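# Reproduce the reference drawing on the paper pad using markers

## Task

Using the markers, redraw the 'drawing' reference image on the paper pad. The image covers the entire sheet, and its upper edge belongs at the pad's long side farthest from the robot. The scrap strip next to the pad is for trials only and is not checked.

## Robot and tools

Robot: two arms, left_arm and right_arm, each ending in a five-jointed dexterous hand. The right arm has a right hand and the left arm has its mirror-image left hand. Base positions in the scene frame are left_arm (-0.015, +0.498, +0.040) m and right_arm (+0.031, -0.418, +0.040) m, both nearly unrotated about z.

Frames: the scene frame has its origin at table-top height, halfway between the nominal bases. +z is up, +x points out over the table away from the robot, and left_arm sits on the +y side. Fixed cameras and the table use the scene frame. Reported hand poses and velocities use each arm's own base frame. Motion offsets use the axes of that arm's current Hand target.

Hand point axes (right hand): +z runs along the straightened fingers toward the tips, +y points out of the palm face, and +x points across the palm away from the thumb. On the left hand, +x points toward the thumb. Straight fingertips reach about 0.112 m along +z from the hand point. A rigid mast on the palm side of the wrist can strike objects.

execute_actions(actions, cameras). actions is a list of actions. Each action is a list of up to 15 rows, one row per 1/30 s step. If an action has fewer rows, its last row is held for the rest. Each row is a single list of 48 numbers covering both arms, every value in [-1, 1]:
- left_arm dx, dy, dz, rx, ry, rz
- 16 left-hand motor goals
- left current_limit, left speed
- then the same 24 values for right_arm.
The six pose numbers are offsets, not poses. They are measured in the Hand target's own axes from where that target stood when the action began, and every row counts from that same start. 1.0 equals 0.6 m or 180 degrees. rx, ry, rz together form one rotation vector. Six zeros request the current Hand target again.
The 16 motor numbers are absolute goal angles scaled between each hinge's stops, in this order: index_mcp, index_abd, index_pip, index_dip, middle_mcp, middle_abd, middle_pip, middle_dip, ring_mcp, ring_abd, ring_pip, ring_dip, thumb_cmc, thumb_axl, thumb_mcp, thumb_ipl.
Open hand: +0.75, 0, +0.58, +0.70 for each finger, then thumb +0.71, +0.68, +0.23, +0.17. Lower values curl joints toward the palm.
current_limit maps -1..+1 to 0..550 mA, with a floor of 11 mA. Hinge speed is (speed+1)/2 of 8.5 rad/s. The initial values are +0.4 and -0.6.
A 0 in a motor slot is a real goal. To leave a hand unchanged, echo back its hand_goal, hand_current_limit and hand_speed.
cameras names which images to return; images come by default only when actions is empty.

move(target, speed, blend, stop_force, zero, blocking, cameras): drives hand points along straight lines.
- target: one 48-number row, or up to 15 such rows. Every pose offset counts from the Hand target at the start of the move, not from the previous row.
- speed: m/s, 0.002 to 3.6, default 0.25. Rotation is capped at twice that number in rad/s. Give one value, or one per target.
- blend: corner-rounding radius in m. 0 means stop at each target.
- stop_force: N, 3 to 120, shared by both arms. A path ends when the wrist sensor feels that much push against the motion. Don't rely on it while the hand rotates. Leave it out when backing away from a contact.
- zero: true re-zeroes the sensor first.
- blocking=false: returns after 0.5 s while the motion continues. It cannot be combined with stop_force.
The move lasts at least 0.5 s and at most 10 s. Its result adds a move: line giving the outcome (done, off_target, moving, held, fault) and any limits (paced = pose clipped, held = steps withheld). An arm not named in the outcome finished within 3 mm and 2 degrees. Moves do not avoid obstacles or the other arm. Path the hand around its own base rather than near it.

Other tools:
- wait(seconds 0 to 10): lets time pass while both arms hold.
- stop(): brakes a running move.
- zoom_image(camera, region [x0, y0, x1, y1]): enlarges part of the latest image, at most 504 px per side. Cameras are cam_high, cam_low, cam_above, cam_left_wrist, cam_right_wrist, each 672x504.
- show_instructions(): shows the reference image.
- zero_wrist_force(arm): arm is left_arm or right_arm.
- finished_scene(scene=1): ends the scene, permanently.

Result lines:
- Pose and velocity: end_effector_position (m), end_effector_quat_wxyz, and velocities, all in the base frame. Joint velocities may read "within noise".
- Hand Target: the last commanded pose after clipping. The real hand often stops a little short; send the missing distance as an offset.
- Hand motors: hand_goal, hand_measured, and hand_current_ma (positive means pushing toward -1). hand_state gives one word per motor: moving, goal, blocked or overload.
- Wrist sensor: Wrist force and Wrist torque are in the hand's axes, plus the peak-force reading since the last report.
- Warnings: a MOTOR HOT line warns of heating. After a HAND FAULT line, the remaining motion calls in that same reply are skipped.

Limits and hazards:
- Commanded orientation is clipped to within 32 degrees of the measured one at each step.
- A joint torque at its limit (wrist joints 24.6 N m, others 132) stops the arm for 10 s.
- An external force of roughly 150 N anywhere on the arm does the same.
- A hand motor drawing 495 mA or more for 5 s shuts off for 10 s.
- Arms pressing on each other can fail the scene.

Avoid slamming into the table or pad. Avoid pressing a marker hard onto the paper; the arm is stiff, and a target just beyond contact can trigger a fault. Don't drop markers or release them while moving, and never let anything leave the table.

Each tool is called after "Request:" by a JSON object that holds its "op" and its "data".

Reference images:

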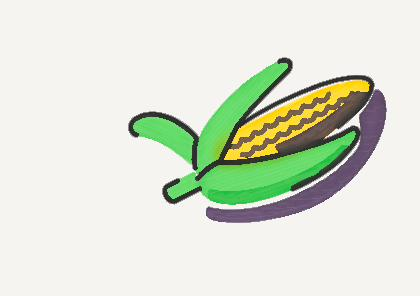

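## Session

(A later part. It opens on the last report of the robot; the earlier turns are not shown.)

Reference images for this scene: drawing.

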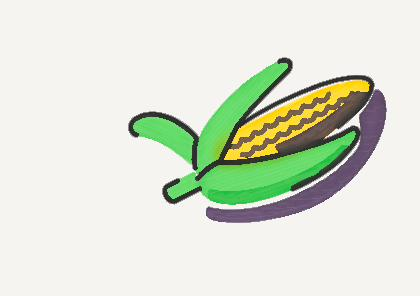

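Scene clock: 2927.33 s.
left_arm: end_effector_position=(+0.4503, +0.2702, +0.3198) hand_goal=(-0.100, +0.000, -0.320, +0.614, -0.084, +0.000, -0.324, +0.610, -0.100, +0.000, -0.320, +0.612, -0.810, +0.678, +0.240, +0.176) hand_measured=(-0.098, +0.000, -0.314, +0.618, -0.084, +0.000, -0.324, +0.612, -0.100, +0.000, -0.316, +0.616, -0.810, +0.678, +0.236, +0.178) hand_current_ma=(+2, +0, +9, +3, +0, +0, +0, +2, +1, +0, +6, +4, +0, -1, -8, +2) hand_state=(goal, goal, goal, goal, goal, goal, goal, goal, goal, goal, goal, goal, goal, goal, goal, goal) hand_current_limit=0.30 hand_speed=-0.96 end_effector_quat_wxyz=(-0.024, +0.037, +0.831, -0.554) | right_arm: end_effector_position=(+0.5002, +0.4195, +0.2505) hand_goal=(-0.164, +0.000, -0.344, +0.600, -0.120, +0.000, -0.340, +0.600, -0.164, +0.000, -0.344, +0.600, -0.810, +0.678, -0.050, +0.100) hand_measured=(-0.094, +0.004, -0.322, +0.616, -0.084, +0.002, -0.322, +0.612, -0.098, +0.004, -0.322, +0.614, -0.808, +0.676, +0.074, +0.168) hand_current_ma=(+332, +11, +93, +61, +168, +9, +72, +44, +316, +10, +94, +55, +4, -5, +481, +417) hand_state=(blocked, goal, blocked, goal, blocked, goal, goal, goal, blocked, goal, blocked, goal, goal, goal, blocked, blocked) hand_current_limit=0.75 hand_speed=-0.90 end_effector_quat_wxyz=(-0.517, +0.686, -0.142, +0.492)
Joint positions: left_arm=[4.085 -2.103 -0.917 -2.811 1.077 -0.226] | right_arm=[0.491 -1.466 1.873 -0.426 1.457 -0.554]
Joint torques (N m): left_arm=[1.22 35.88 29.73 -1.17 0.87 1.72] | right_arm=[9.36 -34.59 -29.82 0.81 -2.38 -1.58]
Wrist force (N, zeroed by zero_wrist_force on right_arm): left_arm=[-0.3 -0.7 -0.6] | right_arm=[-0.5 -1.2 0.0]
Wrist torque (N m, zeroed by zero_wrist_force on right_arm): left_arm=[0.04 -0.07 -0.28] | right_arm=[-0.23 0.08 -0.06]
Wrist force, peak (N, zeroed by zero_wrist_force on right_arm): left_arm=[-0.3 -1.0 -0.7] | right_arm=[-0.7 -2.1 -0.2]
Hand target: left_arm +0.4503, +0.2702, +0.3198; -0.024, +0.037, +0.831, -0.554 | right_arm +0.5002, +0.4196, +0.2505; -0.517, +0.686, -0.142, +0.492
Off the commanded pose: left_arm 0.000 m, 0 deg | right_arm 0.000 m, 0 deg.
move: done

Request:
{"op": "move", "data": {"target": [0,0,0,0,0,0,-0.1,0,-0.32,0.614,-0.085,0,-0.325,0.61,-0.1,0,-0.32,0.612,-0.81,0.678,0.24,0.175,0.3,-0.96,-0.2835,0.1987,0.0363,0.2106,-0.2954,-0.2223,-0.165,0,-0.345,0.6,-0.12,0,-0.34,0.6,-0.165,0,-0.345,0.6,-0.81,0.678,-0.05,0.1,0.75,-0.9], "speed": 0.25}}

Request:
{"op": "zero_wrist_force", "data": {"arm": "right_arm"}}

Request:
{"op": "move", "data": {"target": [0,0,0,0,0,0,-0.1,0,-0.32,0.614,-0.085,0,-0.325,0.61,-0.1,0,-0.32,0.612,-0.81,0.678,0.24,0.175,0.3,-0.96,-0.0547,0.0228,0.0173,0,0,0,-0.165,0,-0.345,0.6,-0.12,0,-0.34,0.6,-0.165,0,-0.345,0.6,-0.81,0.678,-0.05,0.1,0.75,-0.9], "speed": 0.1, "cameras": ["cam_right_wrist"]}}

Request:
{"op": "zoom_image", "data": {"camera": "cam_right_wrist", "region": [500, 100, 672, 272]}}

Scene clock: 2938.93 s.
left_arm: end_effector_position=(+0.4503, +0.2702, +0.3198) hand_goal=(-0.100, +0.000, -0.320, +0.614, -0.084, +0.000, -0.324, +0.610, -0.100, +0.000, -0.320, +0.612, -0.810, +0.678, +0.240, +0.176) hand_measured=(-0.098, +0.000, -0.314, +0.618, -0.084, +0.000, -0.324, +0.612, -0.100, +0.000, -0.316, +0.616, -0.810, +0.678, +0.236, +0.178) hand_current_ma=(+2, +0, +9, +3, +0, +0, +0, +2, +1, +0, +6, +4, +0, -1, -8, +2) hand_state=(goal, goal, goal, goal, goal, goal, goal, goal, goal, goal, goal, goal, goal, goal, goal, goal) hand_current_limit=0.30 hand_speed=-0.96 end_effector_quat_wxyz=(-0.024, +0.037, +0.831, -0.554) | right_arm: end_effector_position=(+0.4746, +0.5010, +0.0599) hand_goal=(-0.164, +0.000, -0.344, +0.600, -0.120, +0.000, -0.340, +0.600, -0.164, +0.000, -0.344, +0.600, -0.810, +0.678, -0.050, +0.100) hand_measured=(-0.094, +0.004, -0.322, +0.616, -0.084, +0.002, -0.322, +0.612, -0.098, +0.004, -0.322, +0.614, -0.808, +0.676, +0.076, +0.168) hand_current_ma=(+331, +13, +93, +61, +166, +9, +72, +44, +314, +12, +94, +55, +5, -5, +481, +417) hand_state=(blocked, goal, blocked, goal, blocked, goal, goal, goal, blocked, goal, blocked, goal, goal, goal, blocked, blocked) hand_current_limit=0.75 hand_speed=-0.90 end_effector_quat_wxyz=(-0.518, +0.638, +0.484, +0.302)
Joint positions: left_arm=[4.085 -2.103 -0.917 -2.811 1.077 -0.226] | right_arm=[0.331 -0.855 1.544 0.262 0.352 -2.098]
Joint torques (N m): left_arm=[0.41 36.09 30.59 -1.21 1.09 1.85] | right_arm=[-11.47 -37.29 -23.55 4.41 -0.85 -1.65]
Wrist force (N, zeroed by zero_wrist_force on right_arm): left_arm=[-0.4 -0.6 -0.3] | right_arm=[0.2 -0.3 0.0]
Wrist torque (N m, zeroed by zero_wrist_force on right_arm): left_arm=[0.02 -0.06 -0.28] | right_arm=[-0.03 -0.04 0.11]
Wrist force, peak (N, zeroed by zero_wrist_force on right_arm): left_arm=[-0.3 -1.1 -0.5] | right_arm=[-0.7 -1.8 -0.5]
Hand target: left_arm +0.4503, +0.2702, +0.3198; -0.024, +0.037, +0.831, -0.554 | right_arm +0.4746, +0.5010, +0.0599; -0.518, +0.638, +0.484, +0.302
Off the commanded pose: left_arm 0.000 m, 0 deg | right_arm 0.000 m, 0 deg.
move: done

Wrist force sensor zeroed.

Scene clock: 2939.83 s.
left_arm: end_effector_position=(+0.4503, +0.2702, +0.3198) hand_goal=(-0.100, +0.000, -0.320, +0.614, -0.084, +0.000, -0.324, +0.610, -0.100, +0.000, -0.320, +0.612, -0.810, +0.678, +0.240, +0.176) hand_measured=(-0.098, +0.000, -0.314, +0.618, -0.084, +0.000, -0.324, +0.612, -0.100, +0.000, -0.316, +0.616, -0.810, +0.678, +0.236, +0.178) hand_current_ma=(+2, +0, +9, +3, +0, +0, +0, +2, +1, +0, +6, +4, +0, -1, -8, +2) hand_state=(goal, goal, goal, goal, goal, goal, goal, goal, goal, goal, goal, goal, goal, goal, goal, goal) hand_current_limit=0.30 hand_speed=-0.96 end_effector_quat_wxyz=(-0.024, +0.037, +0.831, -0.554) | right_arm: end_effector_position=(+0.4748, +0.5009, +0.0229) hand_goal=(-0.164, +0.000, -0.344, +0.600, -0.120, +0.000, -0.340, +0.600, -0.164, +0.000, -0.344, +0.600, -0.810, +0.678, -0.050, +0.100) hand_measured=(-0.094, +0.004, -0.322, +0.616, -0.084, +0.002, -0.322, +0.612, -0.098, +0.004, -0.322, +0.614, -0.808, +0.676, +0.076, +0.168) hand_current_ma=(+331, +14, +93, +61, +166, +9, +72, +44, +314, +13, +94, +55, +5, -5, +481, +417) hand_state=(blocked, goal, blocked, goal, blocked, goal, goal, goal, blocked, goal, blocked, goal, goal, goal, blocked, blocked) hand_current_limit=0.75 hand_speed=-0.90 end_effector_quat_wxyz=(-0.518, +0.638, +0.484, +0.302)
Joint positions: left_arm=[4.085 -2.103 -0.917 -2.811 1.077 -0.226] | right_arm=[0.331 -0.797 1.555 0.193 0.352 -2.098]
Joint torques (N m): left_arm=[1.27 35.74 29.33 -1.31 0.99 1.82] | right_arm=[7.15 -36.89 -7.71 -1.48 -1.69 1.49]
Wrist force (N, zeroed by zero_wrist_force on right_arm): left_arm=[-0.3 -0.6 -0.5] | right_arm=[-0.3 0.0 0.0]
Wrist torque (N m, zeroed by zero_wrist_force on right_arm): left_arm=[0.03 -0.07 -0.28] | right_arm=[0.00 0.03 -0.11]
Wrist force, peak (N, zeroed by zero_wrist_force on right_arm): left_arm=[-0.3 -0.9 -0.7] | right_arm=[-0.8 0.2 0.2]
Hand target: left_arm +0.4503, +0.2702, +0.3198; -0.024, +0.037, +0.831, -0.554 | right_arm +0.4747, +0.5010, +0.0228; -0.518, +0.638, +0.484, +0.302
Off the commanded pose: left_arm 0.000 m, 0 deg | right_arm 0.000 m, 0 deg.
move: done
camera_calibration:
cam_right_wrist: T_world_to_cam=[[0.25077, -0.233444, -0.939478, 0.0586151], [-0.55519, -0.829701, 0.0579728, 0.627273], [-0.793019, 0.507051, -0.33767, 0.260437], [0, 0, 0, 1]] pos_world=[0.540088, 0.402077, 0.106645]
Images, in order (width x height): cam_right_wrist 672x504.

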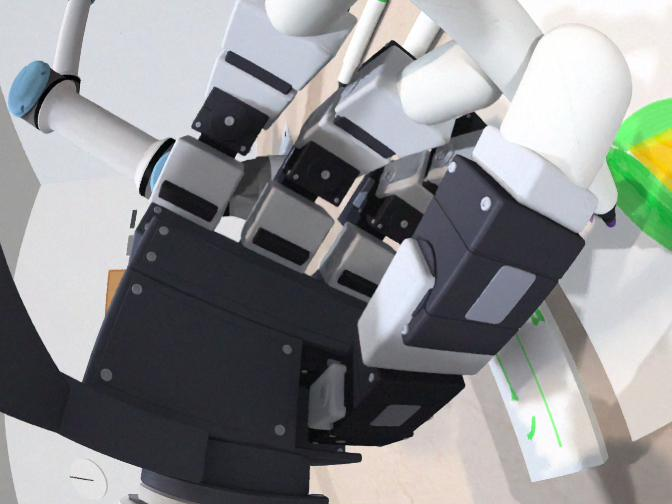

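Scaled by 2.930 from the camera's 672x504 image, which has a finer 960x720 frame.

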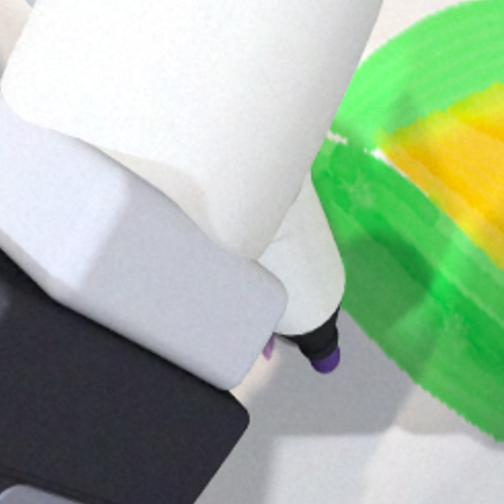

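Request:
{"op": "move", "data": {"target": [0,0,0,0,0,0,-0.1,0,-0.32,0.614,-0.085,0,-0.325,0.61,-0.1,0,-0.32,0.612,-0.81,0.678,0.24,0.175,0.3,-0.96,-0.0022,0.0009,0.0007,0,0,0,-0.165,0,-0.345,0.6,-0.12,0,-0.34,0.6,-0.165,0,-0.345,0.6,-0.81,0.678,-0.05,0.1,0.75,-0.9], "speed": 0.02}}

Request:
{"op": "move", "data": {"target": [0,0,0,0,0,0,-0.1,0,-0.32,0.614,-0.085,0,-0.325,0.61,-0.1,0,-0.32,0.612,-0.81,0.678,0.24,0.175,0.3,-0.96,-0.00148,0.00062,0.00047,0,0,0,-0.165,0,-0.345,0.6,-0.12,0,-0.34,0.6,-0.165,0,-0.345,0.6,-0.81,0.678,-0.05,0.1,0.75,-0.9], "speed": 0.01}}

Scene clock: 2950.83 s.
left_arm: end_effector_position=(+0.4503, +0.2702, +0.3198) hand_goal=(-0.100, +0.000, -0.320, +0.614, -0.084, +0.000, -0.324, +0.610, -0.100, +0.000, -0.320, +0.612, -0.810, +0.678, +0.240, +0.176) hand_measured=(-0.098, +0.000, -0.314, +0.618, -0.084, +0.000, -0.324, +0.612, -0.100, +0.000, -0.316, +0.616, -0.810, +0.678, +0.236, +0.178) hand_current_ma=(+2, +0, +9, +3, +0, +0, +0, +2, +1, +0, +6, +4, +0, -1, -8, +2) hand_state=(goal, goal, goal, goal, goal, goal, goal, goal, goal, goal, goal, goal, goal, goal, goal, goal) hand_current_limit=0.30 hand_speed=-0.96 end_effector_quat_wxyz=(-0.024, +0.037, +0.831, -0.554) | right_arm: end_effector_position=(+0.4747, +0.5010, +0.0214) hand_goal=(-0.164, +0.000, -0.344, +0.600, -0.120, +0.000, -0.340, +0.600, -0.164, +0.000, -0.344, +0.600, -0.810, +0.678, -0.050, +0.100) hand_measured=(-0.094, +0.004, -0.322, +0.616, -0.084, +0.002, -0.322, +0.612, -0.098, +0.004, -0.322, +0.614, -0.808, +0.676, +0.076, +0.168) hand_current_ma=(+331, +14, +93, +61, +166, +9, +72, +44, +314, +13, +94, +55, +5, -5, +481, +417) hand_state=(blocked, goal, blocked, goal, blocked, goal, goal, goal, blocked, goal, blocked, goal, goal, goal, blocked, blocked) hand_current_limit=0.75 hand_speed=-0.90 end_effector_quat_wxyz=(-0.518, +0.638, +0.484, +0.302)
Joint positions: left_arm=[4.085 -2.103 -0.917 -2.811 1.077 -0.226] | right_arm=[0.331 -0.794 1.555 0.19 0.352 -2.098]
Joint torques (N m): left_arm=[1.22 35.35 30.03 -1.09 0.82 1.83] | right_arm=[8.76 -37.84 -8.47 -1.18 1.26 1.2]
Wrist force (N, zeroed by zero_wrist_force on right_arm): left_arm=[-0.5 -0.5 -0.3] | right_arm=[-0.4 0.0 0.1]
Wrist torque (N m, zeroed by zero_wrist_force on right_arm): left_arm=[0.03 -0.04 -0.30] | right_arm=[-0.02 0.03 -0.12]
Wrist force, peak (N, zeroed by zero_wrist_force on right_arm): left_arm=[-0.7 -0.8 -0.6] | right_arm=[-0.5 0.0 0.2]
Hand target: left_arm +0.4503, +0.2702, +0.3198; -0.024, +0.037, +0.831, -0.554 | right_arm +0.4747, +0.5010, +0.0213; -0.518, +0.638, +0.484, +0.302
Off the commanded pose: left_arm 0.000 m, 0 deg | right_arm 0.000 m, 0 deg.
move: done

Scene clock: 2951.53 s.
left_arm: end_effector_position=(+0.4503, +0.2702, +0.3198) hand_goal=(-0.100, +0.000, -0.320, +0.614, -0.084, +0.000, -0.324, +0.610, -0.100, +0.000, -0.320, +0.612, -0.810, +0.678, +0.240, +0.176) hand_measured=(-0.098, +0.000, -0.314, +0.618, -0.084, +0.000, -0.324, +0.612, -0.100, +0.000, -0.316, +0.616, -0.810, +0.678, +0.236, +0.178) hand_current_ma=(+2, +0, +9, +3, +0, +0, +0, +2, +1, +0, +6, +4, +0, -1, -8, +2) hand_state=(goal, goal, goal, goal, goal, goal, goal, goal, goal, goal, goal, goal, goal, goal, goal, goal) hand_current_limit=0.30 hand_speed=-0.96 end_effector_quat_wxyz=(-0.024, +0.037, +0.831, -0.554) | right_arm: end_effector_position=(+0.4747, +0.5010, +0.0204) hand_goal=(-0.164, +0.000, -0.344, +0.600, -0.120, +0.000, -0.340, +0.600, -0.164, +0.000, -0.344, +0.600, -0.810, +0.678, -0.050, +0.100) hand_measured=(-0.094, +0.004, -0.322, +0.616, -0.084, +0.002, -0.322, +0.612, -0.098, +0.004, -0.322, +0.614, -0.808, +0.676, +0.076, +0.168) hand_current_ma=(+331, +14, +93, +61, +166, +9, +72, +44, +314, +13, +94, +55, +5, -5, +481, +417) hand_state=(blocked, goal, blocked, goal, blocked, goal, goal, goal, blocked, goal, blocked, goal, goal, goal, blocked, blocked) hand_current_limit=0.75 hand_speed=-0.90 end_effector_quat_wxyz=(-0.518, +0.638, +0.484, +0.302)
Joint positions: left_arm=[4.085 -2.103 -0.917 -2.811 1.077 -0.226] | right_arm=[0.331 -0.793 1.556 0.188 0.352 -2.098]
Joint torques (N m): left_arm=[0.91 36.19 29.95 -1.29 0.84 1.73] | right_arm=[10 -37.06 -8.54 -1.09 1.3 1.01]
Wrist force (N, zeroed by zero_wrist_force on right_arm): left_arm=[-0.3 -0.8 -0.3] | right_arm=[-0.3 0.0 0.1]
Wrist torque (N m, zeroed by zero_wrist_force on right_arm): left_arm=[0.00 -0.06 -0.28] | right_arm=[0.00 0.04 -0.11]
Wrist force, peak (N, zeroed by zero_wrist_force on right_arm): left_arm=[-0.5 -0.9 -0.5] | right_arm=[-0.6 0.2 0.0]
Hand target: left_arm +0.4503, +0.2702, +0.3198; -0.024, +0.037, +0.831, -0.554 | right_arm +0.4747, +0.5010, +0.0203; -0.518, +0.638, +0.484, +0.302
Off the commanded pose: left_arm 0.000 m, 0 deg | right_arm 0.000 m, 0 deg.
move: done

Request:
{"op": "move", "data": {"target": [0,0,0,0,0,0,-0.1,0,-0.32,0.614,-0.085,0,-0.325,0.61,-0.1,0,-0.32,0.612,-0.81,0.678,0.24,0.175,0.3,-0.96,-0.00148,0.00062,0.00047,0,0,0,-0.165,0,-0.345,0.6,-0.12,0,-0.34,0.6,-0.165,0,-0.345,0.6,-0.81,0.678,-0.05,0.1,0.75,-0.9], "speed": 0.01}}

Request:
{"op": "move", "data": {"target": [0,0,0,0,0,0,-0.1,0,-0.32,0.614,-0.085,0,-0.325,0.61,-0.1,0,-0.32,0.612,-0.81,0.678,0.24,0.175,0.3,-0.96,-0.00104,0.00043,0.00033,0,0,0,-0.165,0,-0.345,0.6,-0.12,0,-0.34,0.6,-0.165,0,-0.345,0.6,-0.81,0.678,-0.05,0.1,0.75,-0.9], "speed": 0.01}}

Scene clock: 2956.63 s.
left_arm: end_effector_position=(+0.4503, +0.2702, +0.3198) hand_goal=(-0.100, +0.000, -0.320, +0.614, -0.084, +0.000, -0.324, +0.610, -0.100, +0.000, -0.320, +0.612, -0.810, +0.678, +0.240, +0.176) hand_measured=(-0.098, +0.000, -0.314, +0.618, -0.084, +0.000, -0.324, +0.612, -0.100, +0.000, -0.316, +0.616, -0.810, +0.678, +0.236, +0.178) hand_current_ma=(+2, +0, +9, +3, +0, +0, +0, +2, +1, +0, +6, +4, +0, -1, -8, +2) hand_state=(goal, goal, goal, goal, goal, goal, goal, goal, goal, goal, goal, goal, goal, goal, goal, goal) hand_current_limit=0.30 hand_speed=-0.96 end_effector_quat_wxyz=(-0.024, +0.037, +0.831, -0.554) | right_arm: end_effector_position=(+0.4747, +0.5010, +0.0194) hand_goal=(-0.164, +0.000, -0.344, +0.600, -0.120, +0.000, -0.340, +0.600, -0.164, +0.000, -0.344, +0.600, -0.810, +0.678, -0.050, +0.100) hand_measured=(-0.094, +0.004, -0.322, +0.616, -0.084, +0.002, -0.322, +0.612, -0.098, +0.004, -0.322, +0.614, -0.808, +0.676, +0.076, +0.168) hand_current_ma=(+331, +14, +93, +61, +166, +9, +72, +44, +314, +13, +94, +55, +5, -5, +481, +417) hand_state=(blocked, goal, blocked, goal, blocked, goal, goal, goal, blocked, goal, blocked, goal, goal, goal, blocked, blocked) hand_current_limit=0.75 hand_speed=-0.90 end_effector_quat_wxyz=(-0.518, +0.638, +0.484, +0.302)
Joint positions: left_arm=[4.085 -2.103 -0.917 -2.811 1.077 -0.226] | right_arm=[0.331 -0.791 1.556 0.187 0.352 -2.098]
Joint torques (N m): left_arm=[0.79 35.14 29.25 -1.11 0.87 1.83] | right_arm=[9.07 -37.29 -8.69 -1.26 1.13 0.83]
Wrist force (N, zeroed by zero_wrist_force on right_arm): left_arm=[-0.6 -0.7 -0.3] | right_arm=[-0.2 -0.1 0.1]
Wrist torque (N m, zeroed by zero_wrist_force on right_arm): left_arm=[0.01 -0.03 -0.30] | right_arm=[-0.02 0.03 -0.11]
Wrist force, peak (N, zeroed by zero_wrist_force on right_arm): left_arm=[-0.4 -0.9 -0.5] | right_arm=[-0.3 -0.4 0.3]
Hand target: left_arm +0.4503, +0.2702, +0.3198; -0.024, +0.037, +0.831, -0.554 | right_arm +0.4747, +0.5010, +0.0193; -0.518, +0.638, +0.484, +0.302
Off the commanded pose: left_arm 0.000 m, 0 deg | right_arm 0.000 m, 0 deg.
move: done

Scene clock: 2957.33 s.
left_arm: end_effector_position=(+0.4503, +0.2702, +0.3198) hand_goal=(-0.100, +0.000, -0.320, +0.614, -0.084, +0.000, -0.324, +0.610, -0.100, +0.000, -0.320, +0.612, -0.810, +0.678, +0.240, +0.176) hand_measured=(-0.098, +0.000, -0.314, +0.618, -0.084, +0.000, -0.324, +0.612, -0.100, +0.000, -0.316, +0.616, -0.810, +0.678, +0.236, +0.178) hand_current_ma=(+2, +0, +9, +3, +0, +0, +0, +2, +1, +0, +6, +4, +0, -1, -8, +2) hand_state=(goal, goal, goal, goal, goal, goal, goal, goal, goal, goal, goal, goal, goal, goal, goal, goal) hand_current_limit=0.30 hand_speed=-0.96 end_effector_quat_wxyz=(-0.024, +0.037, +0.831, -0.554) | right_arm: end_effector_position=(+0.4747, +0.5010, +0.0187) hand_goal=(-0.164, +0.000, -0.344, +0.600, -0.120, +0.000, -0.340, +0.600, -0.164, +0.000, -0.344, +0.600, -0.810, +0.678, -0.050, +0.100) hand_measured=(-0.094, +0.004, -0.322, +0.616, -0.084, +0.002, -0.322, +0.612, -0.098, +0.004, -0.322, +0.614, -0.808, +0.676, +0.076, +0.168) hand_current_ma=(+331, +14, +93, +61, +166, +9, +72, +44, +314, +13, +94, +55, +5, -5, +481, +417) hand_state=(blocked, goal, blocked, goal, blocked, goal, goal, goal, blocked, goal, blocked, goal, goal, goal, blocked, blocked) hand_current_limit=0.75 hand_speed=-0.90 end_effector_quat_wxyz=(-0.518, +0.638, +0.484, +0.302)
Joint positions: left_arm=[4.085 -2.103 -0.917 -2.811 1.077 -0.226] | right_arm=[0.331 -0.79 1.556 0.185 0.352 -2.098]
Joint torques (N m): left_arm=[0.53 36 29.66 -1.05 0.8 1.8] | right_arm=[6.88 -37.16 -7.29 -1.08 1.1 0.54]
Wrist force (N, zeroed by zero_wrist_force on right_arm): left_arm=[-0.3 -0.6 -0.4] | right_arm=[0.5 -0.4 0.1]
Wrist torque (N m, zeroed by zero_wrist_force on right_arm): left_arm=[0.02 -0.07 -0.28] | right_arm=[-0.04 -0.01 -0.13]
Wrist force, peak (N, zeroed by zero_wrist_force on right_arm): left_arm=[-0.3 -1.0 -0.2] | right_arm=[0.5 -0.4 0.1]
Hand target: left_arm +0.4503, +0.2702, +0.3198; -0.024, +0.037, +0.831, -0.554 | right_arm +0.4747, +0.5010, +0.0186; -0.518, +0.638, +0.484, +0.302
Off the commanded pose: left_arm 0.000 m, 0 deg | right_arm 0.000 m, 0 deg.
move: done

Request:
{"op": "move", "data": {"target": [[0,0,0,0,0,0,-0.1,0,-0.32,0.614,-0.085,0,-0.325,0.61,-0.1,0,-0.32,0.612,-0.81,0.678,0.24,0.175,0.3,-0.96,-0.00044,0.00018,0.00014,0,0,0,-0.165,0,-0.345,0.6,-0.12,0,-0.34,0.6,-0.165,0,-0.345,0.6,-0.81,0.678,-0.05,0.1,0.75,-0.9],[0,0,0,0,0,0,-0.1,0,-0.32,0.614,-0.085,0,-0.325,0.61,-0.1,0,-0.32,0.612,-0.81,0.678,0.24,0.175,0.3,-0.96,-0.00606,0.00794,-0.02786,0,0,0,-0.165,0,-0.345,0.6,-0.12,0,-0.34,0.6,-0.165,0,-0.345,0.6,-0.81,0.678,-0.05,0.1,0.75,-0.9]], "speed": [0.01, 0.03], "blend": [0, 0]}}

Request:
{"op": "move", "data": {"target": [0,0,0,0,0,0,-0.1,0,-0.32,0.614,-0.085,0,-0.325,0.61,-0.1,0,-0.32,0.612,-0.81,0.678,0.24,0.175,0.3,-0.96,0.00443,-0.00185,-0.0014,0,0,0,-0.165,0,-0.345,0.6,-0.12,0,-0.34,0.6,-0.165,0,-0.345,0.6,-0.81,0.678,-0.05,0.1,0.75,-0.9], "speed": 0.1, "cameras": ["cam_right_wrist", "cam_above", "cam_high"]}}

Request:
{"op": "zoom_image", "data": {"camera": "cam_right_wrist", "region": [500, 100, 672, 272]}}

Request:
{"op": "zoom_image", "data": {"camera": "cam_high", "region": [240, 210, 370, 320]}}

Scene clock: 2969.23 s.
left_arm: end_effector_position=(+0.4503, +0.2702, +0.3198) hand_goal=(-0.100, +0.000, -0.320, +0.614, -0.084, +0.000, -0.324, +0.610, -0.100, +0.000, -0.320, +0.612, -0.810, +0.678, +0.240, +0.176) hand_measured=(-0.098, +0.000, -0.314, +0.618, -0.084, +0.000, -0.324, +0.612, -0.100, +0.000, -0.316, +0.616, -0.810, +0.678, +0.236, +0.178) hand_current_ma=(+2, +0, +9, +3, +0, +0, +0, +2, +1, +0, +6, +4, +0, -1, -8, +2) hand_state=(goal, goal, goal, goal, goal, goal, goal, goal, goal, goal, goal, goal, goal, goal, goal, goal) hand_current_limit=0.30 hand_speed=-0.96 end_effector_quat_wxyz=(-0.024, +0.037, +0.831, -0.554) | right_arm: end_effector_position=(+0.4798, +0.4840, +0.0183) hand_goal=(-0.164, +0.000, -0.344, +0.600, -0.120, +0.000, -0.340, +0.600, -0.164, +0.000, -0.344, +0.600, -0.810, +0.678, -0.050, +0.100) hand_measured=(-0.094, +0.004, -0.322, +0.612, -0.084, +0.002, -0.322, +0.610, -0.098, +0.004, -0.322, +0.614, -0.808, +0.676, +0.076, +0.168) hand_current_ma=(+331, +14, +93, +47, +166, +9, +72, +39, +314, +13, +94, +55, +4, -5, +481, +417) hand_state=(blocked, goal, blocked, goal, blocked, goal, goal, goal, blocked, goal, blocked, goal, goal, goal, blocked, blocked) hand_current_limit=0.75 hand_speed=-0.90 end_effector_quat_wxyz=(-0.518, +0.638, +0.484, +0.302)
Joint positions: left_arm=[4.085 -2.103 -0.917 -2.811 1.077 -0.226] | right_arm=[0.295 -0.779 1.559 0.255 0.333 -2.187]
Joint torques (N m): left_arm=[0.07 35.46 28.2 -0.95 0.97 1.7] | right_arm=[-11.29 -36.78 -20.11 4.1 -3.88 -1.68]
Wrist force (N, zeroed by zero_wrist_force on right_arm): left_arm=[-0.3 -0.6 -0.5] | right_arm=[1.0 -0.9 0.1]
Wrist torque (N m, zeroed by zero_wrist_force on right_arm): left_arm=[0.04 -0.07 -0.28] | right_arm=[-0.07 -0.05 -0.02]
Wrist force, peak (N, zeroed by zero_wrist_force on right_arm): left_arm=[-0.5 -1.0 -0.5] | right_arm=[2.0 -0.6 -0.2]
Hand target: left_arm +0.4503, +0.2702, +0.3198; -0.024, +0.037, +0.831, -0.554 | right_arm +0.4798, +0.4840, +0.0184; -0.518, +0.638, +0.484, +0.302
Off the commanded pose: left_arm 0.000 m, 0 deg | right_arm 0.000 m, 0 deg.
move: done

Scene clock: 2969.93 s.
left_arm: end_effector_position=(+0.4503, +0.2702, +0.3198) hand_goal=(-0.100, +0.000, -0.320, +0.614, -0.084, +0.000, -0.324, +0.610, -0.100, +0.000, -0.320, +0.612, -0.810, +0.678, +0.240, +0.176) hand_measured=(-0.098, +0.000, -0.314, +0.618, -0.084, +0.000, -0.324, +0.612, -0.100, +0.000, -0.316, +0.616, -0.810, +0.678, +0.236, +0.178) hand_current_ma=(+2, +0, +9, +3, +0, +0, +0, +2, +1, +0, +6, +4, +0, -1, -8, +2) hand_state=(goal, goal, goal, goal, goal, goal, goal, goal, goal, goal, goal, goal, goal, goal, goal, goal) hand_current_limit=0.30 hand_speed=-0.96 end_effector_quat_wxyz=(-0.024, +0.037, +0.831, -0.554) | right_arm: end_effector_position=(+0.4798, +0.4840, +0.0213) hand_goal=(-0.164, +0.000, -0.344, +0.600, -0.120, +0.000, -0.340, +0.600, -0.164, +0.000, -0.344, +0.600, -0.810, +0.678, -0.050, +0.100) hand_measured=(-0.094, +0.004, -0.322, +0.612, -0.084, +0.002, -0.322, +0.610, -0.098, +0.004, -0.322, +0.614, -0.808, +0.676, +0.076, +0.168) hand_current_ma=(+331, +14, +93, +47, +166, +9, +72, +39, +314, +13, +94, +55, +5, -5, +481, +417) hand_state=(blocked, goal, blocked, goal, blocked, goal, goal, goal, blocked, goal, blocked, goal, goal, goal, blocked, blocked) hand_current_limit=0.75 hand_speed=-0.90 end_effector_quat_wxyz=(-0.518, +0.638, +0.484, +0.302)
Joint positions: left_arm=[4.085 -2.103 -0.917 -2.811 1.077 -0.226] | right_arm=[0.295 -0.784 1.559 0.26 0.333 -2.187]
Joint torques (N m): left_arm=[0.18 34.85 29.1 -1.05 0.86 1.73] | right_arm=[-11.23 -53.31 -21.02 4.26 -3.73 -1.4]
Wrist force (N, zeroed by zero_wrist_force on right_arm): left_arm=[-0.5 -0.6 -0.4] | right_arm=[-0.1 -0.2 -0.1]
Wrist torque (N m, zeroed by zero_wrist_force on right_arm): left_arm=[0.02 -0.04 -0.30] | right_arm=[-0.02 0.02 -0.02]
Wrist force, peak (N, zeroed by zero_wrist_force on right_arm): left_arm=[-0.3 -0.9 -0.6] | right_arm=[0.8 -0.8 -0.2]
Hand target: left_arm +0.4503, +0.2702, +0.3198; -0.024, +0.037, +0.831, -0.554 | right_arm +0.4798, +0.4840, +0.0214; -0.518, +0.638, +0.484, +0.302
Off the commanded pose: left_arm 0.000 m, 0 deg | right_arm 0.000 m, 0 deg.
move: done
camera_calibration:
cam_right_wrist: T_world_to_cam=[[0.250805, -0.233548, -0.939442, 0.052001], [-0.555211, -0.829682, 0.0580354, 0.616029], [-0.792992, 0.507034, -0.337757, 0.272517], [0, 0, 0, 1]] pos_world=[0.545088, 0.385078, 0.105145]
Images, in order (width x height): cam_high 672x504, cam_above 672x504, cam_right_wrist 672x504.

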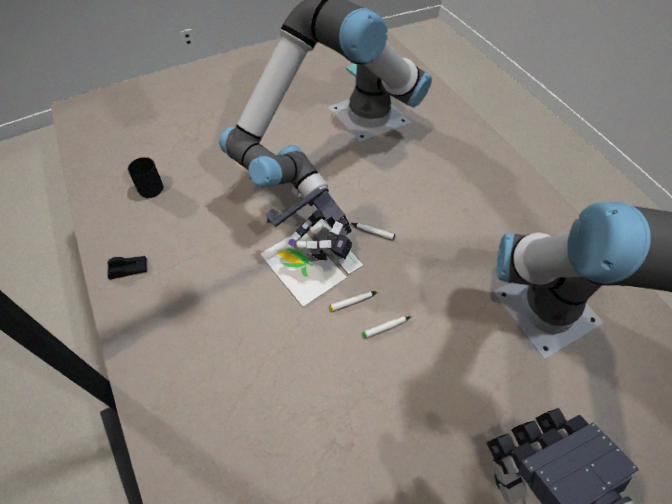

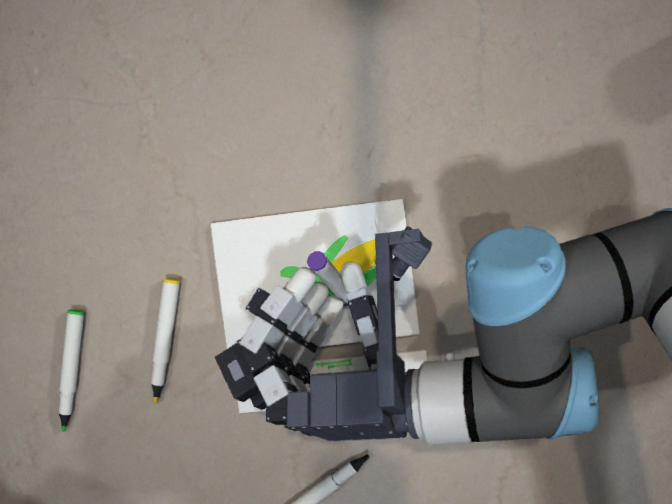

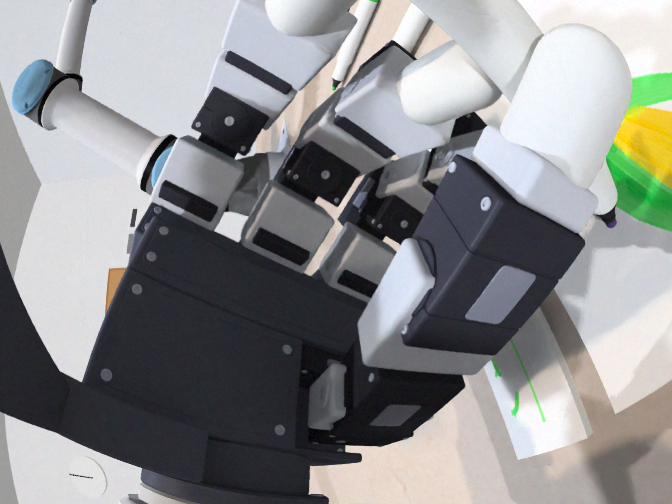

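Scaled by 2.930 from the camera's 672x504 image, which has a finer 960x720 frame.

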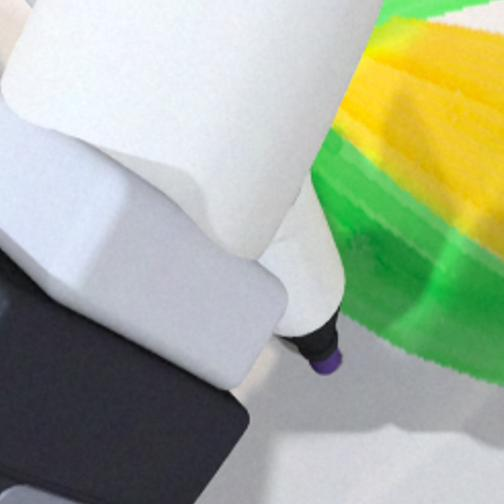

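Scaled by 3.877.

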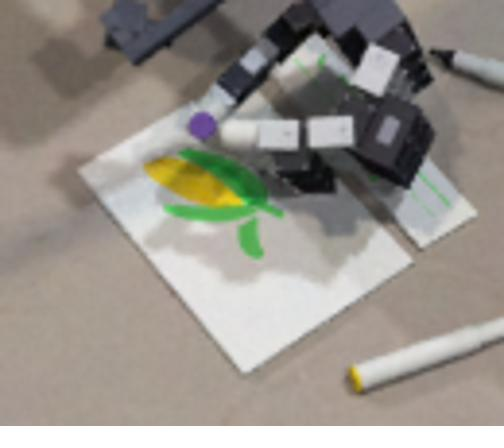

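Request:
{"op": "move", "data": {"target": [[0,0,0,0,0,0,-0.1,0,-0.32,0.614,-0.085,0,-0.325,0.61,-0.1,0,-0.32,0.612,-0.81,0.678,0.24,0.175,0.3,-0.96,0.01477,-0.00615,-0.00467,0,0,0,-0.165,0,-0.345,0.6,-0.12,0,-0.34,0.6,-0.165,0,-0.345,0.6,-0.81,0.678,-0.05,0.1,0.75,-0.9],[0,0,0,0,0,0,-0.1,0,-0.32,0.614,-0.085,0,-0.325,0.61,-0.1,0,-0.32,0.612,-0.81,0.678,0.24,0.175,0.3,-0.96,0.0937,-0.1877,0.2781,0,0,0,-0.165,0,-0.345,0.6,-0.12,0,-0.34,0.6,-0.165,0,-0.345,0.6,-0.81,0.678,-0.05,0.1,0.75,-0.9]], "speed": [0.15, 0.25], "blend": [0.005, 0], "cameras": ["cam_above"]}}

Request:
{"op": "zoom_image", "data": {"camera": "cam_above", "region": [300, 270, 390, 340]}}

Scene clock: 2977.13 s.
left_arm: end_effector_position=(+0.4503, +0.2702, +0.3198) hand_goal=(-0.100, +0.000, -0.320, +0.614, -0.084, +0.000, -0.324, +0.610, -0.100, +0.000, -0.320, +0.612, -0.810, +0.678, +0.240, +0.176) hand_measured=(-0.098, +0.000, -0.314, +0.618, -0.084, +0.000, -0.324, +0.612, -0.100, +0.000, -0.316, +0.616, -0.810, +0.678, +0.236, +0.178) hand_current_ma=(+2, +0, +9, +3, +0, +0, +0, +2, +1, +0, +6, +4, +0, -1, -8, +2) hand_state=(goal, goal, goal, goal, goal, goal, goal, goal, goal, goal, goal, goal, goal, goal, goal, goal) hand_current_limit=0.30 hand_speed=-0.96 end_effector_quat_wxyz=(-0.024, +0.037, +0.831, -0.554) | right_arm: end_effector_position=(+0.3754, +0.6595, +0.0658) hand_goal=(-0.164, +0.000, -0.344, +0.600, -0.120, +0.000, -0.340, +0.600, -0.164, +0.000, -0.344, +0.600, -0.810, +0.678, -0.050, +0.100) hand_measured=(-0.094, +0.004, -0.322, +0.612, -0.084, +0.004, -0.322, +0.610, -0.098, +0.004, -0.322, +0.614, -0.808, +0.676, +0.076, +0.168) hand_current_ma=(+331, +14, +93, +47, +166, +10, +72, +39, +314, +13, +94, +55, +5, -5, +481, +417) hand_state=(blocked, goal, blocked, goal, blocked, goal, goal, goal, blocked, goal, blocked, goal, goal, goal, blocked, blocked) hand_current_limit=0.75 hand_speed=-0.90 end_effector_quat_wxyz=(-0.518, +0.638, +0.484, +0.302)
Joint positions: left_arm=[4.085 -2.103 -0.917 -2.811 1.077 -0.226] | right_arm=[0.692 -0.894 1.504 -0.113 0.631 -1.589]
Joint torques (N m): left_arm=[-0.83 36.54 29.31 -1.16 0.89 1.76] | right_arm=[8.33 -37.86 -25.02 -2.53 1.64 1.47]
Wrist force (N, zeroed by zero_wrist_force on right_arm): left_arm=[-0.1 -0.5 -0.5] | right_arm=[-0.3 -0.1 0.1]
Wrist torque (N m, zeroed by zero_wrist_force on right_arm): left_arm=[0.05 -0.10 -0.26] | right_arm=[-0.02 0.04 -0.12]
Wrist force, peak (N, zeroed by zero_wrist_force on right_arm): left_arm=[-0.7 -0.8 -0.7] | right_arm=[0.3 -1.1 1.4]
Hand target: left_arm +0.4503, +0.2702, +0.3198; -0.024, +0.037, +0.831, -0.554 | right_arm +0.3754, +0.6596, +0.0658; -0.518, +0.638, +0.484, +0.302
Off the commanded pose: left_arm 0.000 m, 0 deg | right_arm 0.000 m, 0 deg.
move: done
Images, in order (width x height): cam_above 672x504.

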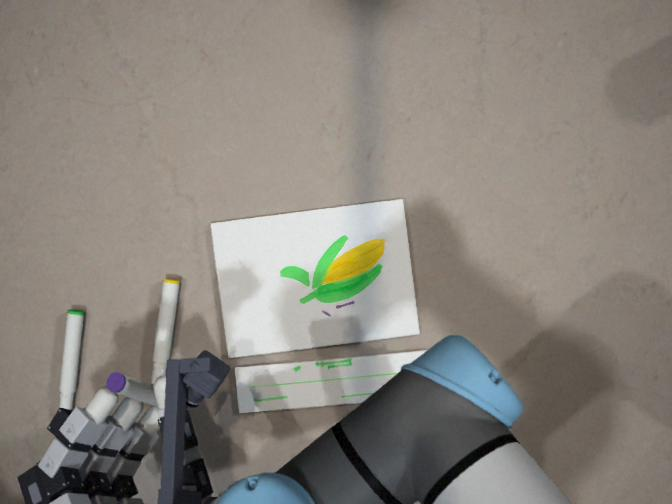

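Scaled by 5.600.

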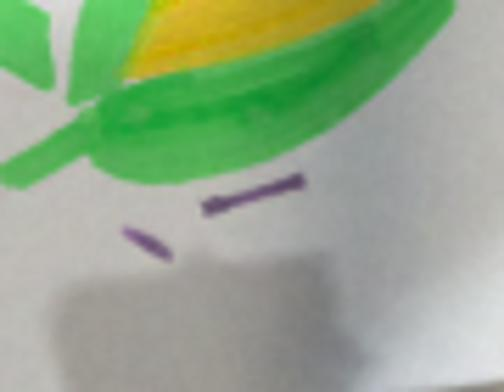

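Request:
{"op": "move", "data": {"target": [[0,0,0,0,0,0,-0.1,0,-0.32,0.614,-0.085,0,-0.325,0.61,-0.1,0,-0.32,0.612,-0.81,0.678,0.24,0.175,0.3,-0.96,-0.06235,0.17358,-0.22139,0,0,0,-0.165,0,-0.345,0.6,-0.12,0,-0.34,0.6,-0.165,0,-0.345,0.6,-0.81,0.678,-0.05,0.1,0.75,-0.9],[0,0,0,0,0,0,-0.1,0,-0.32,0.614,-0.085,0,-0.325,0.61,-0.1,0,-0.32,0.612,-0.81,0.678,0.24,0.175,0.3,-0.96,-0.07712,0.17973,-0.21672,0,0,0,-0.165,0,-0.345,0.6,-0.12,0,-0.34,0.6,-0.165,0,-0.345,0.6,-0.81,0.678,-0.05,0.1,0.75,-0.9]], "speed": [0.25, 0.1], "blend": [0.003, 0]}}

Scene clock: 3026.30 s.
left_arm: end_effector_position=(+0.4503, +0.2702, +0.3198) hand_goal=(-0.100, +0.000, -0.320, +0.614, -0.084, +0.000, -0.324, +0.610, -0.100, +0.000, -0.320, +0.612, -0.810, +0.678, +0.240, +0.176) hand_measured=(-0.098, +0.000, -0.314, +0.618, -0.084, +0.000, -0.324, +0.612, -0.100, +0.000, -0.316, +0.616, -0.810, +0.678, +0.236, +0.178) hand_current_ma=(+2, +0, +9, +3, +0, +0, +0, +2, +1, +0, +6, +4, +0, -1, -8, +2) hand_state=(goal, goal, goal, goal, goal, goal, goal, goal, goal, goal, goal, goal, goal, goal, goal, goal) hand_current_limit=0.30 hand_speed=-0.96 end_effector_quat_wxyz=(-0.024, +0.037, +0.831, -0.554) | right_arm: end_effector_position=(+0.4745, +0.5221, +0.0216) hand_goal=(-0.164, +0.000, -0.344, +0.600, -0.120, +0.000, -0.340, +0.600, -0.164, +0.000, -0.344, +0.600, -0.810, +0.678, -0.050, +0.100) hand_measured=(-0.094, +0.004, -0.322, +0.612, -0.084, +0.004, -0.322, +0.610, -0.098, +0.004, -0.322, +0.614, -0.808, +0.676, +0.076, +0.168) hand_current_ma=(+331, +14, +93, +47, +166, +10, +72, +39, +314, +13, +94, +55, +5, -5, +481, +417) hand_state=(blocked, goal, blocked, goal, blocked, goal, goal, goal, blocked, goal, blocked, goal, goal, goal, blocked, blocked) hand_current_limit=0.75 hand_speed=-0.90 end_effector_quat_wxyz=(-0.518, +0.638, +0.484, +0.302)
Joint positions: left_arm=[4.085 -2.103 -0.917 -2.811 1.077 -0.226] | right_arm=[0.37 -0.792 1.528 0.134 0.376 -2.011]
Joint torques (N m): left_arm=[-0.4 35.9 30.25 -1.1 0.93 1.71] | right_arm=[-11.54 -38.83 -23.48 4.11 -3.77 -1.42]
Wrist force (N, zeroed by zero_wrist_force on right_arm): left_arm=[-0.3 -0.7 -0.4] | right_arm=[-0.4 0.1 0.1]
Wrist torque (N m, zeroed by zero_wrist_force on right_arm): left_arm=[0.02 -0.06 -0.28] | right_arm=[0.01 0.06 -0.05]
Wrist force, peak (N, zeroed by zero_wrist_force on right_arm): left_arm=[-0.6 -0.8 -0.7] | right_arm=[0.0 -1.1 1.5]
Hand target: left_arm +0.4503, +0.2702, +0.3198; -0.024, +0.037, +0.831, -0.554 | right_arm +0.4746, +0.5221, +0.0216; -0.518, +0.638, +0.484, +0.302
Off the commanded pose: left_arm 0.000 m, 0 deg | right_arm 0.000 m, 0 deg.
move: done

Request:
{"op": "move", "data": {"target": [[0,0,0,0,0,0,-0.1,0,-0.32,0.614,-0.085,0,-0.325,0.61,-0.1,0,-0.32,0.612,-0.81,0.678,0.24,0.175,0.3,-0.96,-0.00473,0.00197,0.0015,0,0,0,-0.165,0,-0.345,0.6,-0.12,0,-0.34,0.6,-0.165,0,-0.345,0.6,-0.81,0.678,-0.05,0.1,0.75,-0.9],[0,0,0,0,0,0,-0.1,0,-0.32,0.614,-0.085,0,-0.325,0.61,-0.1,0,-0.32,0.612,-0.81,0.678,0.24,0.175,0.3,-0.96,-0.00747,-0.00005,-0.0045,0,0,0,-0.165,0,-0.345,0.6,-0.12,0,-0.34,0.6,-0.165,0,-0.345,0.6,-0.81,0.678,-0.05,0.1,0.75,-0.9],[0,0,0,0,0,0,-0.1,0,-0.32,0.614,-0.085,0,-0.325,0.61,-0.1,0,-0.32,0.612,-0.81,0.678,0.24,0.175,0.3,-0.96,-0.01101,-0.00218,-0.0129,0,0,0,-0.165,0,-0.345,0.6,-0.12,0,-0.34,0.6,-0.165,0,-0.345,0.6,-0.81,0.678,-0.05,0.1,0.75,-0.9],[0,0,0,0,0,0,-0.1,0,-0.32,0.614,-0.085,0,-0.325,0.61,-0.1,0,-0.32,0.612,-0.81,0.678,0.24,0.175,0.3,-0.96,-0.01473,-0.00289,-0.0237,0,0,0,-0.165,0,-0.345,0.6,-0.12,0,-0.34,0.6,-0.165,0,-0.345,0.6,-0.81,0.678,-0.05,0.1,0.75,-0.9],[0,0,0,0,0,0,-0.1,0,-0.32,0.614,-0.085,0,-0.325,0.61,-0.1,0,-0.32,0.612,-0.81,0.678,0.24,0.175,0.3,-0.96,-0.01673,0.00291,-0.0377,0,0,0,-0.165,0,-0.345,0.6,-0.12,0,-0.34,0.6,-0.165,0,-0.345,0.6,-0.81,0.678,-0.05,0.1,0.75,-0.9],[0,0,0,0,0,0,-0.1,0,-0.32,0.614,-0.085,0,-0.325,0.61,-0.1,0,-0.32,0.612,-0.81,0.678,0.24,0.175,0.3,-0.96,-0.01932,0.01094,-0.0565,0,0,0,-0.165,0,-0.345,0.6,-0.12,0,-0.34,0.6,-0.165,0,-0.345,0.6,-0.81,0.678,-0.05,0.1,0.75,-0.9],[0,0,0,0,0,0,-0.1,0,-0.32,0.614,-0.085,0,-0.325,0.61,-0.1,0,-0.32,0.612,-0.81,0.678,0.24,0.175,0.3,-0.96,-0.02182,0.0201,-0.0765,0,0,0,-0.165,0,-0.345,0.6,-0.12,0,-0.34,0.6,-0.165,0,-0.345,0.6,-0.81,0.678,-0.05,0.1,0.75,-0.9],[0,0,0,0,0,0,-0.1,0,-0.32,0.614,-0.085,0,-0.325,0.61,-0.1,0,-0.32,0.612,-0.81,0.678,0.24,0.175,0.3,-0.96,-0.02268,0.03201,-0.0949,0,0,0,-0.165,0,-0.345,0.6,-0.12,0,-0.34,0.6,-0.165,0,-0.345,0.6,-0.81,0.678,-0.05,0.1,0.75,-0.9],[0,0,0,0,0,0,-0.1,0,-0.32,0.614,-0.085,0,-0.325,0.61,-0.1,0,-0.32,0.612,-0.81,0.678,0.24,0.175,0.3,-0.96,-0.02148,0.04641,-0.1101,0,0,0,-0.165,0,-0.345,0.6,-0.12,0,-0.34,0.6,-0.165,0,-0.345,0.6,-0.81,0.678,-0.05,0.1,0.75,-0.9],[0,0,0,0,0,0,-0.1,0,-0.32,0.614,-0.085,0,-0.325,0.61,-0.1,0,-0.32,0.612,-0.81,0.678,0.24,0.175,0.3,-0.96,-0.01852,0.06324,-0.1229,0,0,0,-0.165,0,-0.345,0.6,-0.12,0,-0.34,0.6,-0.165,0,-0.345,0.6,-0.81,0.678,-0.05,0.1,0.75,-0.9],[0,0,0,0,0,0,-0.1,0,-0.32,0.614,-0.085,0,-0.325,0.61,-0.1,0,-0.32,0.612,-0.81,0.678,0.24,0.175,0.3,-0.96,-0.01405,0.08033,-0.1313,0,0,0,-0.165,0,-0.345,0.6,-0.12,0,-0.34,0.6,-0.165,0,-0.345,0.6,-0.81,0.678,-0.05,0.1,0.75,-0.9],[0,0,0,0,0,0,-0.1,0,-0.32,0.614,-0.085,0,-0.325,0.61,-0.1,0,-0.32,0.612,-0.81,0.678,0.24,0.175,0.3,-0.96,-0.00909,0.09496,-0.1349,0,0,0,-0.165,0,-0.345,0.6,-0.12,0,-0.34,0.6,-0.165,0,-0.345,0.6,-0.81,0.678,-0.05,0.1,0.75,-0.9],[0,0,0,0,0,0,-0.1,0,-0.32,0.614,-0.085,0,-0.325,0.61,-0.1,0,-0.32,0.612,-0.81,0.678,0.24,0.175,0.3,-0.96,-0.00375,0.10809,-0.1353,0,0,0,-0.165,0,-0.345,0.6,-0.12,0,-0.34,0.6,-0.165,0,-0.345,0.6,-0.81,0.678,-0.05,0.1,0.75,-0.9],[0,0,0,0,0,0,-0.1,0,-0.32,0.614,-0.085,0,-0.325,0.61,-0.1,0,-0.32,0.612,-0.81,0.678,0.24,0.175,0.3,-0.96,0.00098,0.10612,-0.1368,0,0,0,-0.165,0,-0.345,0.6,-0.12,0,-0.34,0.6,-0.165,0,-0.345,0.6,-0.81,0.678,-0.05,0.1,0.75,-0.9]], "speed": [0.03, 0.06, 0.06, 0.06, 0.06, 0.06, 0.06, 0.06, 0.06, 0.06, 0.06, 0.06, 0.06, 0.1], "blend": [0, 0.002, 0.002, 0.002, 0.002, 0.003, 0.003, 0.003, 0.003, 0.003, 0.003, 0.002, 0, 0], "cameras": ["cam_above"]}}

Request:
{"op": "zoom_image", "data": {"camera": "cam_above", "region": [260, 220, 440, 360]}}

Scene clock: 3054.27 s.
left_arm: end_effector_position=(+0.4503, +0.2702, +0.3198) hand_goal=(-0.100, +0.000, -0.320, +0.614, -0.084, +0.000, -0.324, +0.610, -0.100, +0.000, -0.320, +0.612, -0.810, +0.678, +0.240, +0.176) hand_measured=(-0.098, +0.000, -0.314, +0.618, -0.084, +0.000, -0.324, +0.612, -0.100, +0.000, -0.316, +0.616, -0.810, +0.678, +0.236, +0.178) hand_current_ma=(+2, +0, +9, +3, +0, +0, +0, +2, +1, +0, +6, +4, +0, -1, -8, +2) hand_state=(goal, goal, goal, goal, goal, goal, goal, goal, goal, goal, goal, goal, goal, goal, goal, goal) hand_current_limit=0.30 hand_speed=-0.96 end_effector_quat_wxyz=(-0.024, +0.037, +0.831, -0.554) | right_arm: end_effector_position=(+0.5434, +0.4444, +0.0216) hand_goal=(-0.164, +0.000, -0.344, +0.600, -0.120, +0.000, -0.340, +0.600, -0.164, +0.000, -0.344, +0.600, -0.810, +0.678, -0.050, +0.100) hand_measured=(-0.094, +0.004, -0.322, +0.612, -0.084, +0.004, -0.322, +0.610, -0.098, +0.004, -0.322, +0.614, -0.808, +0.676, +0.076, +0.168) hand_current_ma=(+331, +14, +92, +46, +166, +10, +72, +38, +314, +13, +94, +55, +5, -5, +481, +417) hand_state=(blocked, goal, blocked, goal, blocked, goal, goal, goal, blocked, goal, blocked, goal, goal, goal, blocked, blocked) hand_current_limit=0.75 hand_speed=-0.90 end_effector_quat_wxyz=(-0.518, +0.638, +0.484, +0.302)
Joint positions: left_arm=[4.085 -2.103 -0.917 -2.811 1.077 -0.226] | right_arm=[0.191 -0.654 1.379 0.611 0.293 -2.503]
Joint torques (N m): left_arm=[-0.7 35.88 29.44 -1.25 0.95 1.66] | right_arm=[-11.7 -57.34 -22.3 4.78 -4.37 -1.62]
Wrist force (N, zeroed by zero_wrist_force on right_arm): left_arm=[-0.4 -0.9 -0.4] | right_arm=[-0.2 -0.6 0.0]
Wrist torque (N m, zeroed by zero_wrist_force on right_arm): left_arm=[-0.01 -0.05 -0.29] | right_arm=[-0.07 0.03 -0.04]
Wrist force, peak (N, zeroed by zero_wrist_force on right_arm): left_arm=[-0.4 -1.0 -0.6] | right_arm=[1.6 -0.8 0.2]
Hand target: left_arm +0.4503, +0.2702, +0.3198; -0.024, +0.037, +0.831, -0.554 | right_arm +0.5435, +0.4444, +0.0217; -0.518, +0.638, +0.484, +0.302
Off the commanded pose: left_arm 0.000 m, 0 deg | right_arm 0.000 m, 0 deg.
move: done
Images, in order (width x height): cam_above 672x504.

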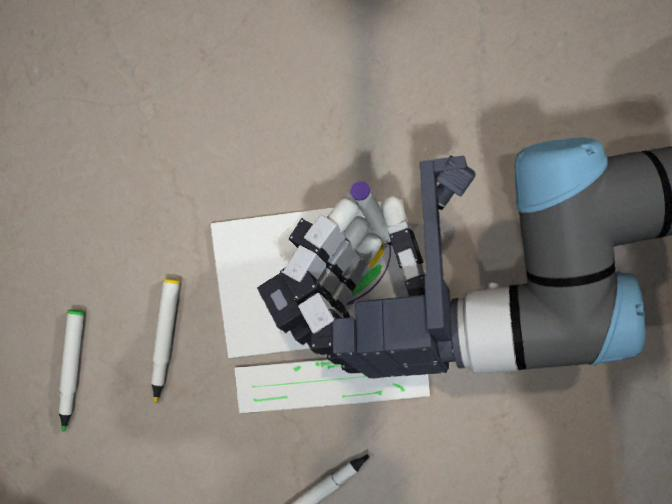

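Scaled by 2.800.

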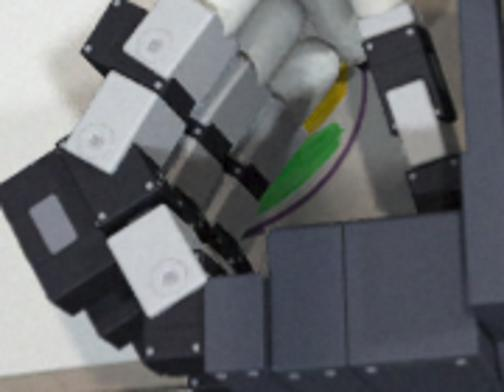

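Request:
{"op": "move", "data": {"target": [[0,0,0,0,0,0,-0.1,0,-0.32,0.614,-0.085,0,-0.325,0.61,-0.1,0,-0.32,0.612,-0.81,0.678,0.24,0.175,0.3,-0.96,-0.00184,-0.10793,0.13648,0,0,0,-0.165,0,-0.345,0.6,-0.12,0,-0.34,0.6,-0.165,0,-0.345,0.6,-0.81,0.678,-0.05,0.1,0.75,-0.9],[0,0,0,0,0,0,-0.1,0,-0.32,0.614,-0.085,0,-0.325,0.61,-0.1,0,-0.32,0.612,-0.81,0.678,0.24,0.175,0.3,-0.96,-0.00657,-0.10596,0.13797,0,0,0,-0.165,0,-0.345,0.6,-0.12,0,-0.34,0.6,-0.165,0,-0.345,0.6,-0.81,0.678,-0.05,0.1,0.75,-0.9],[0,0,0,0,0,0,-0.1,0,-0.32,0.614,-0.085,0,-0.325,0.61,-0.1,0,-0.32,0.612,-0.81,0.678,0.24,0.175,0.3,-0.96,-0.00952,-0.10862,0.13213,0,0,0,-0.165,0,-0.345,0.6,-0.12,0,-0.34,0.6,-0.165,0,-0.345,0.6,-0.81,0.678,-0.05,0.1,0.75,-0.9],[0,0,0,0,0,0,-0.1,0,-0.32,0.614,-0.085,0,-0.325,0.61,-0.1,0,-0.32,0.612,-0.81,0.678,0.24,0.175,0.3,-0.96,-0.01344,-0.11176,0.12389,0,0,0,-0.165,0,-0.345,0.6,-0.12,0,-0.34,0.6,-0.165,0,-0.345,0.6,-0.81,0.678,-0.05,0.1,0.75,-0.9],[0,0,0,0,0,0,-0.1,0,-0.32,0.614,-0.085,0,-0.325,0.61,-0.1,0,-0.32,0.612,-0.81,0.678,0.24,0.175,0.3,-0.96,-0.01719,-0.11264,0.11317,0,0,0,-0.165,0,-0.345,0.6,-0.12,0,-0.34,0.6,-0.165,0,-0.345,0.6,-0.81,0.678,-0.05,0.1,0.75,-0.9],[0,0,0,0,0,0,-0.1,0,-0.32,0.614,-0.085,0,-0.325,0.61,-0.1,0,-0.32,0.612,-0.81,0.678,0.24,0.175,0.3,-0.96,-0.01923,-0.10637,0.09845,0,0,0,-0.165,0,-0.345,0.6,-0.12,0,-0.34,0.6,-0.165,0,-0.345,0.6,-0.81,0.678,-0.05,0.1,0.75,-0.9],[0,0,0,0,0,0,-0.1,0,-0.32,0.614,-0.085,0,-0.325,0.61,-0.1,0,-0.32,0.612,-0.81,0.678,0.24,0.175,0.3,-0.96,-0.02169,-0.09767,0.07917,0,0,0,-0.165,0,-0.345,0.6,-0.12,0,-0.34,0.6,-0.165,0,-0.345,0.6,-0.81,0.678,-0.05,0.1,0.75,-0.9],[0,0,0,0,0,0,-0.1,0,-0.32,0.614,-0.085,0,-0.325,0.61,-0.1,0,-0.32,0.612,-0.81,0.678,0.24,0.175,0.3,-0.96,-0.02426,-0.08847,0.05893,0,0,0,-0.165,0,-0.345,0.6,-0.12,0,-0.34,0.6,-0.165,0,-0.345,0.6,-0.81,0.678,-0.05,0.1,0.75,-0.9],[0,0,0,0,0,0,-0.1,0,-0.32,0.614,-0.085,0,-0.325,0.61,-0.1,0,-0.32,0.612,-0.81,0.678,0.24,0.175,0.3,-0.96,-0.02529,-0.07676,0.04021,0,0,0,-0.165,0,-0.345,0.6,-0.12,0,-0.34,0.6,-0.165,0,-0.345,0.6,-0.81,0.678,-0.05,0.1,0.75,-0.9],[0,0,0,0,0,0,-0.1,0,-0.32,0.614,-0.085,0,-0.325,0.61,-0.1,0,-0.32,0.612,-0.81,0.678,0.24,0.175,0.3,-0.96,-0.02424,-0.06222,0.02437,0,0,0,-0.165,0,-0.345,0.6,-0.12,0,-0.34,0.6,-0.165,0,-0.345,0.6,-0.81,0.678,-0.05,0.1,0.75,-0.9],[0,0,0,0,0,0,-0.1,0,-0.32,0.614,-0.085,0,-0.325,0.61,-0.1,0,-0.32,0.612,-0.81,0.678,0.24,0.175,0.3,-0.96,-0.02123,-0.04504,0.01125,0,0,0,-0.165,0,-0.345,0.6,-0.12,0,-0.34,0.6,-0.165,0,-0.345,0.6,-0.81,0.678,-0.05,0.1,0.75,-0.9],[0,0,0,0,0,0,-0.1,0,-0.32,0.614,-0.085,0,-0.325,0.61,-0.1,0,-0.32,0.612,-0.81,0.678,0.24,0.175,0.3,-0.96,-0.01647,-0.02717,0.00277,0,0,0,-0.165,0,-0.345,0.6,-0.12,0,-0.34,0.6,-0.165,0,-0.345,0.6,-0.81,0.678,-0.05,0.1,0.75,-0.9],[0,0,0,0,0,0,-0.1,0,-0.32,0.614,-0.085,0,-0.325,0.61,-0.1,0,-0.32,0.612,-0.81,0.678,0.24,0.175,0.3,-0.96,-0.01132,-0.01216,-0.00075,0,0,0,-0.165,0,-0.345,0.6,-0.12,0,-0.34,0.6,-0.165,0,-0.345,0.6,-0.81,0.678,-0.05,0.1,0.75,-0.9],[0,0,0,0,0,0,-0.1,0,-0.32,0.614,-0.085,0,-0.325,0.61,-0.1,0,-0.32,0.612,-0.81,0.678,0.24,0.175,0.3,-0.96,-0.00539,0.0018,-0.00035,0,0,0,-0.165,0,-0.345,0.6,-0.12,0,-0.34,0.6,-0.165,0,-0.345,0.6,-0.81,0.678,-0.05,0.1,0.75,-0.9],[0,0,0,0,0,0,-0.1,0,-0.32,0.614,-0.085,0,-0.325,0.61,-0.1,0,-0.32,0.612,-0.81,0.678,0.24,0.175,0.3,-0.96,-0.00066,-0.00017,-0.00184,0,0,0,-0.165,0,-0.345,0.6,-0.12,0,-0.34,0.6,-0.165,0,-0.345,0.6,-0.81,0.678,-0.05,0.1,0.75,-0.9]], "speed": [0.3, 0.03, 0.06, 0.06, 0.06, 0.06, 0.06, 0.06, 0.06, 0.06, 0.06, 0.06, 0.06, 0.06, 0.1], "blend": [0, 0, 0.002, 0.002, 0.002, 0.002, 0.003, 0.003, 0.003, 0.003, 0.003, 0.003, 0.002, 0, 0]}}

Scene clock: 3095.17 s.
left_arm: end_effector_position=(+0.4503, +0.2702, +0.3198) hand_goal=(-0.100, +0.000, -0.320, +0.614, -0.084, +0.000, -0.324, +0.610, -0.100, +0.000, -0.320, +0.612, -0.810, +0.678, +0.240, +0.176) hand_measured=(-0.098, +0.000, -0.314, +0.618, -0.084, +0.000, -0.324, +0.612, -0.100, +0.000, -0.316, +0.616, -0.810, +0.678, +0.236, +0.178) hand_current_ma=(+2, +0, +9, +3, +0, +0, +0, +2, +1, +0, +6, +4, +0, -1, -8, +2) hand_state=(goal, goal, goal, goal, goal, goal, goal, goal, goal, goal, goal, goal, goal, goal, goal, goal) hand_current_limit=0.30 hand_speed=-0.96 end_effector_quat_wxyz=(-0.024, +0.037, +0.831, -0.554) | right_arm: end_effector_position=(+0.5433, +0.4432, +0.0216) hand_goal=(-0.164, +0.000, -0.344, +0.600, -0.120, +0.000, -0.340, +0.600, -0.164, +0.000, -0.344, +0.600, -0.810, +0.678, -0.050, +0.100) hand_measured=(-0.094, +0.004, -0.322, +0.612, -0.084, +0.004, -0.322, +0.610, -0.098, +0.004, -0.322, +0.614, -0.808, +0.676, +0.076, +0.168) hand_current_ma=(+331, +14, +92, +46, +166, +10, +72, +38, +314, +13, +94, +55, +5, -5, +481, +417) hand_state=(blocked, goal, blocked, goal, blocked, goal, goal, goal, blocked, goal, blocked, goal, goal, goal, blocked, blocked) hand_current_limit=0.75 hand_speed=-0.90 end_effector_quat_wxyz=(-0.518, +0.638, +0.484, +0.302)
Joint positions: left_arm=[4.085 -2.103 -0.917 -2.811 1.077 -0.226] | right_arm=[0.189 -0.653 1.381 0.616 0.292 -2.511]
Joint torques (N m): left_arm=[-0.53 37.42 29.29 -1.14 0.99 1.58] | right_arm=[-11.29 -57.7 -22 4.69 -4.16 -1.52]
Wrist force (N, zeroed by zero_wrist_force on right_arm): left_arm=[-0.5 -0.8 -0.5] | right_arm=[-0.3 0.0 0.3]
Wrist torque (N m, zeroed by zero_wrist_force on right_arm): left_arm=[0.02 -0.05 -0.29] | right_arm=[-0.01 0.03 -0.03]
Wrist force, peak (N, zeroed by zero_wrist_force on right_arm): left_arm=[-0.6 -0.8 -0.8] | right_arm=[1.7 -0.9 0.4]
Hand target: left_arm +0.4503, +0.2702, +0.3198; -0.024, +0.037, +0.831, -0.554 | right_arm +0.5434, +0.4432, +0.0217; -0.518, +0.638, +0.484, +0.302
Off the commanded pose: left_arm 0.000 m, 0 deg | right_arm 0.000 m, 0 deg.
move: done


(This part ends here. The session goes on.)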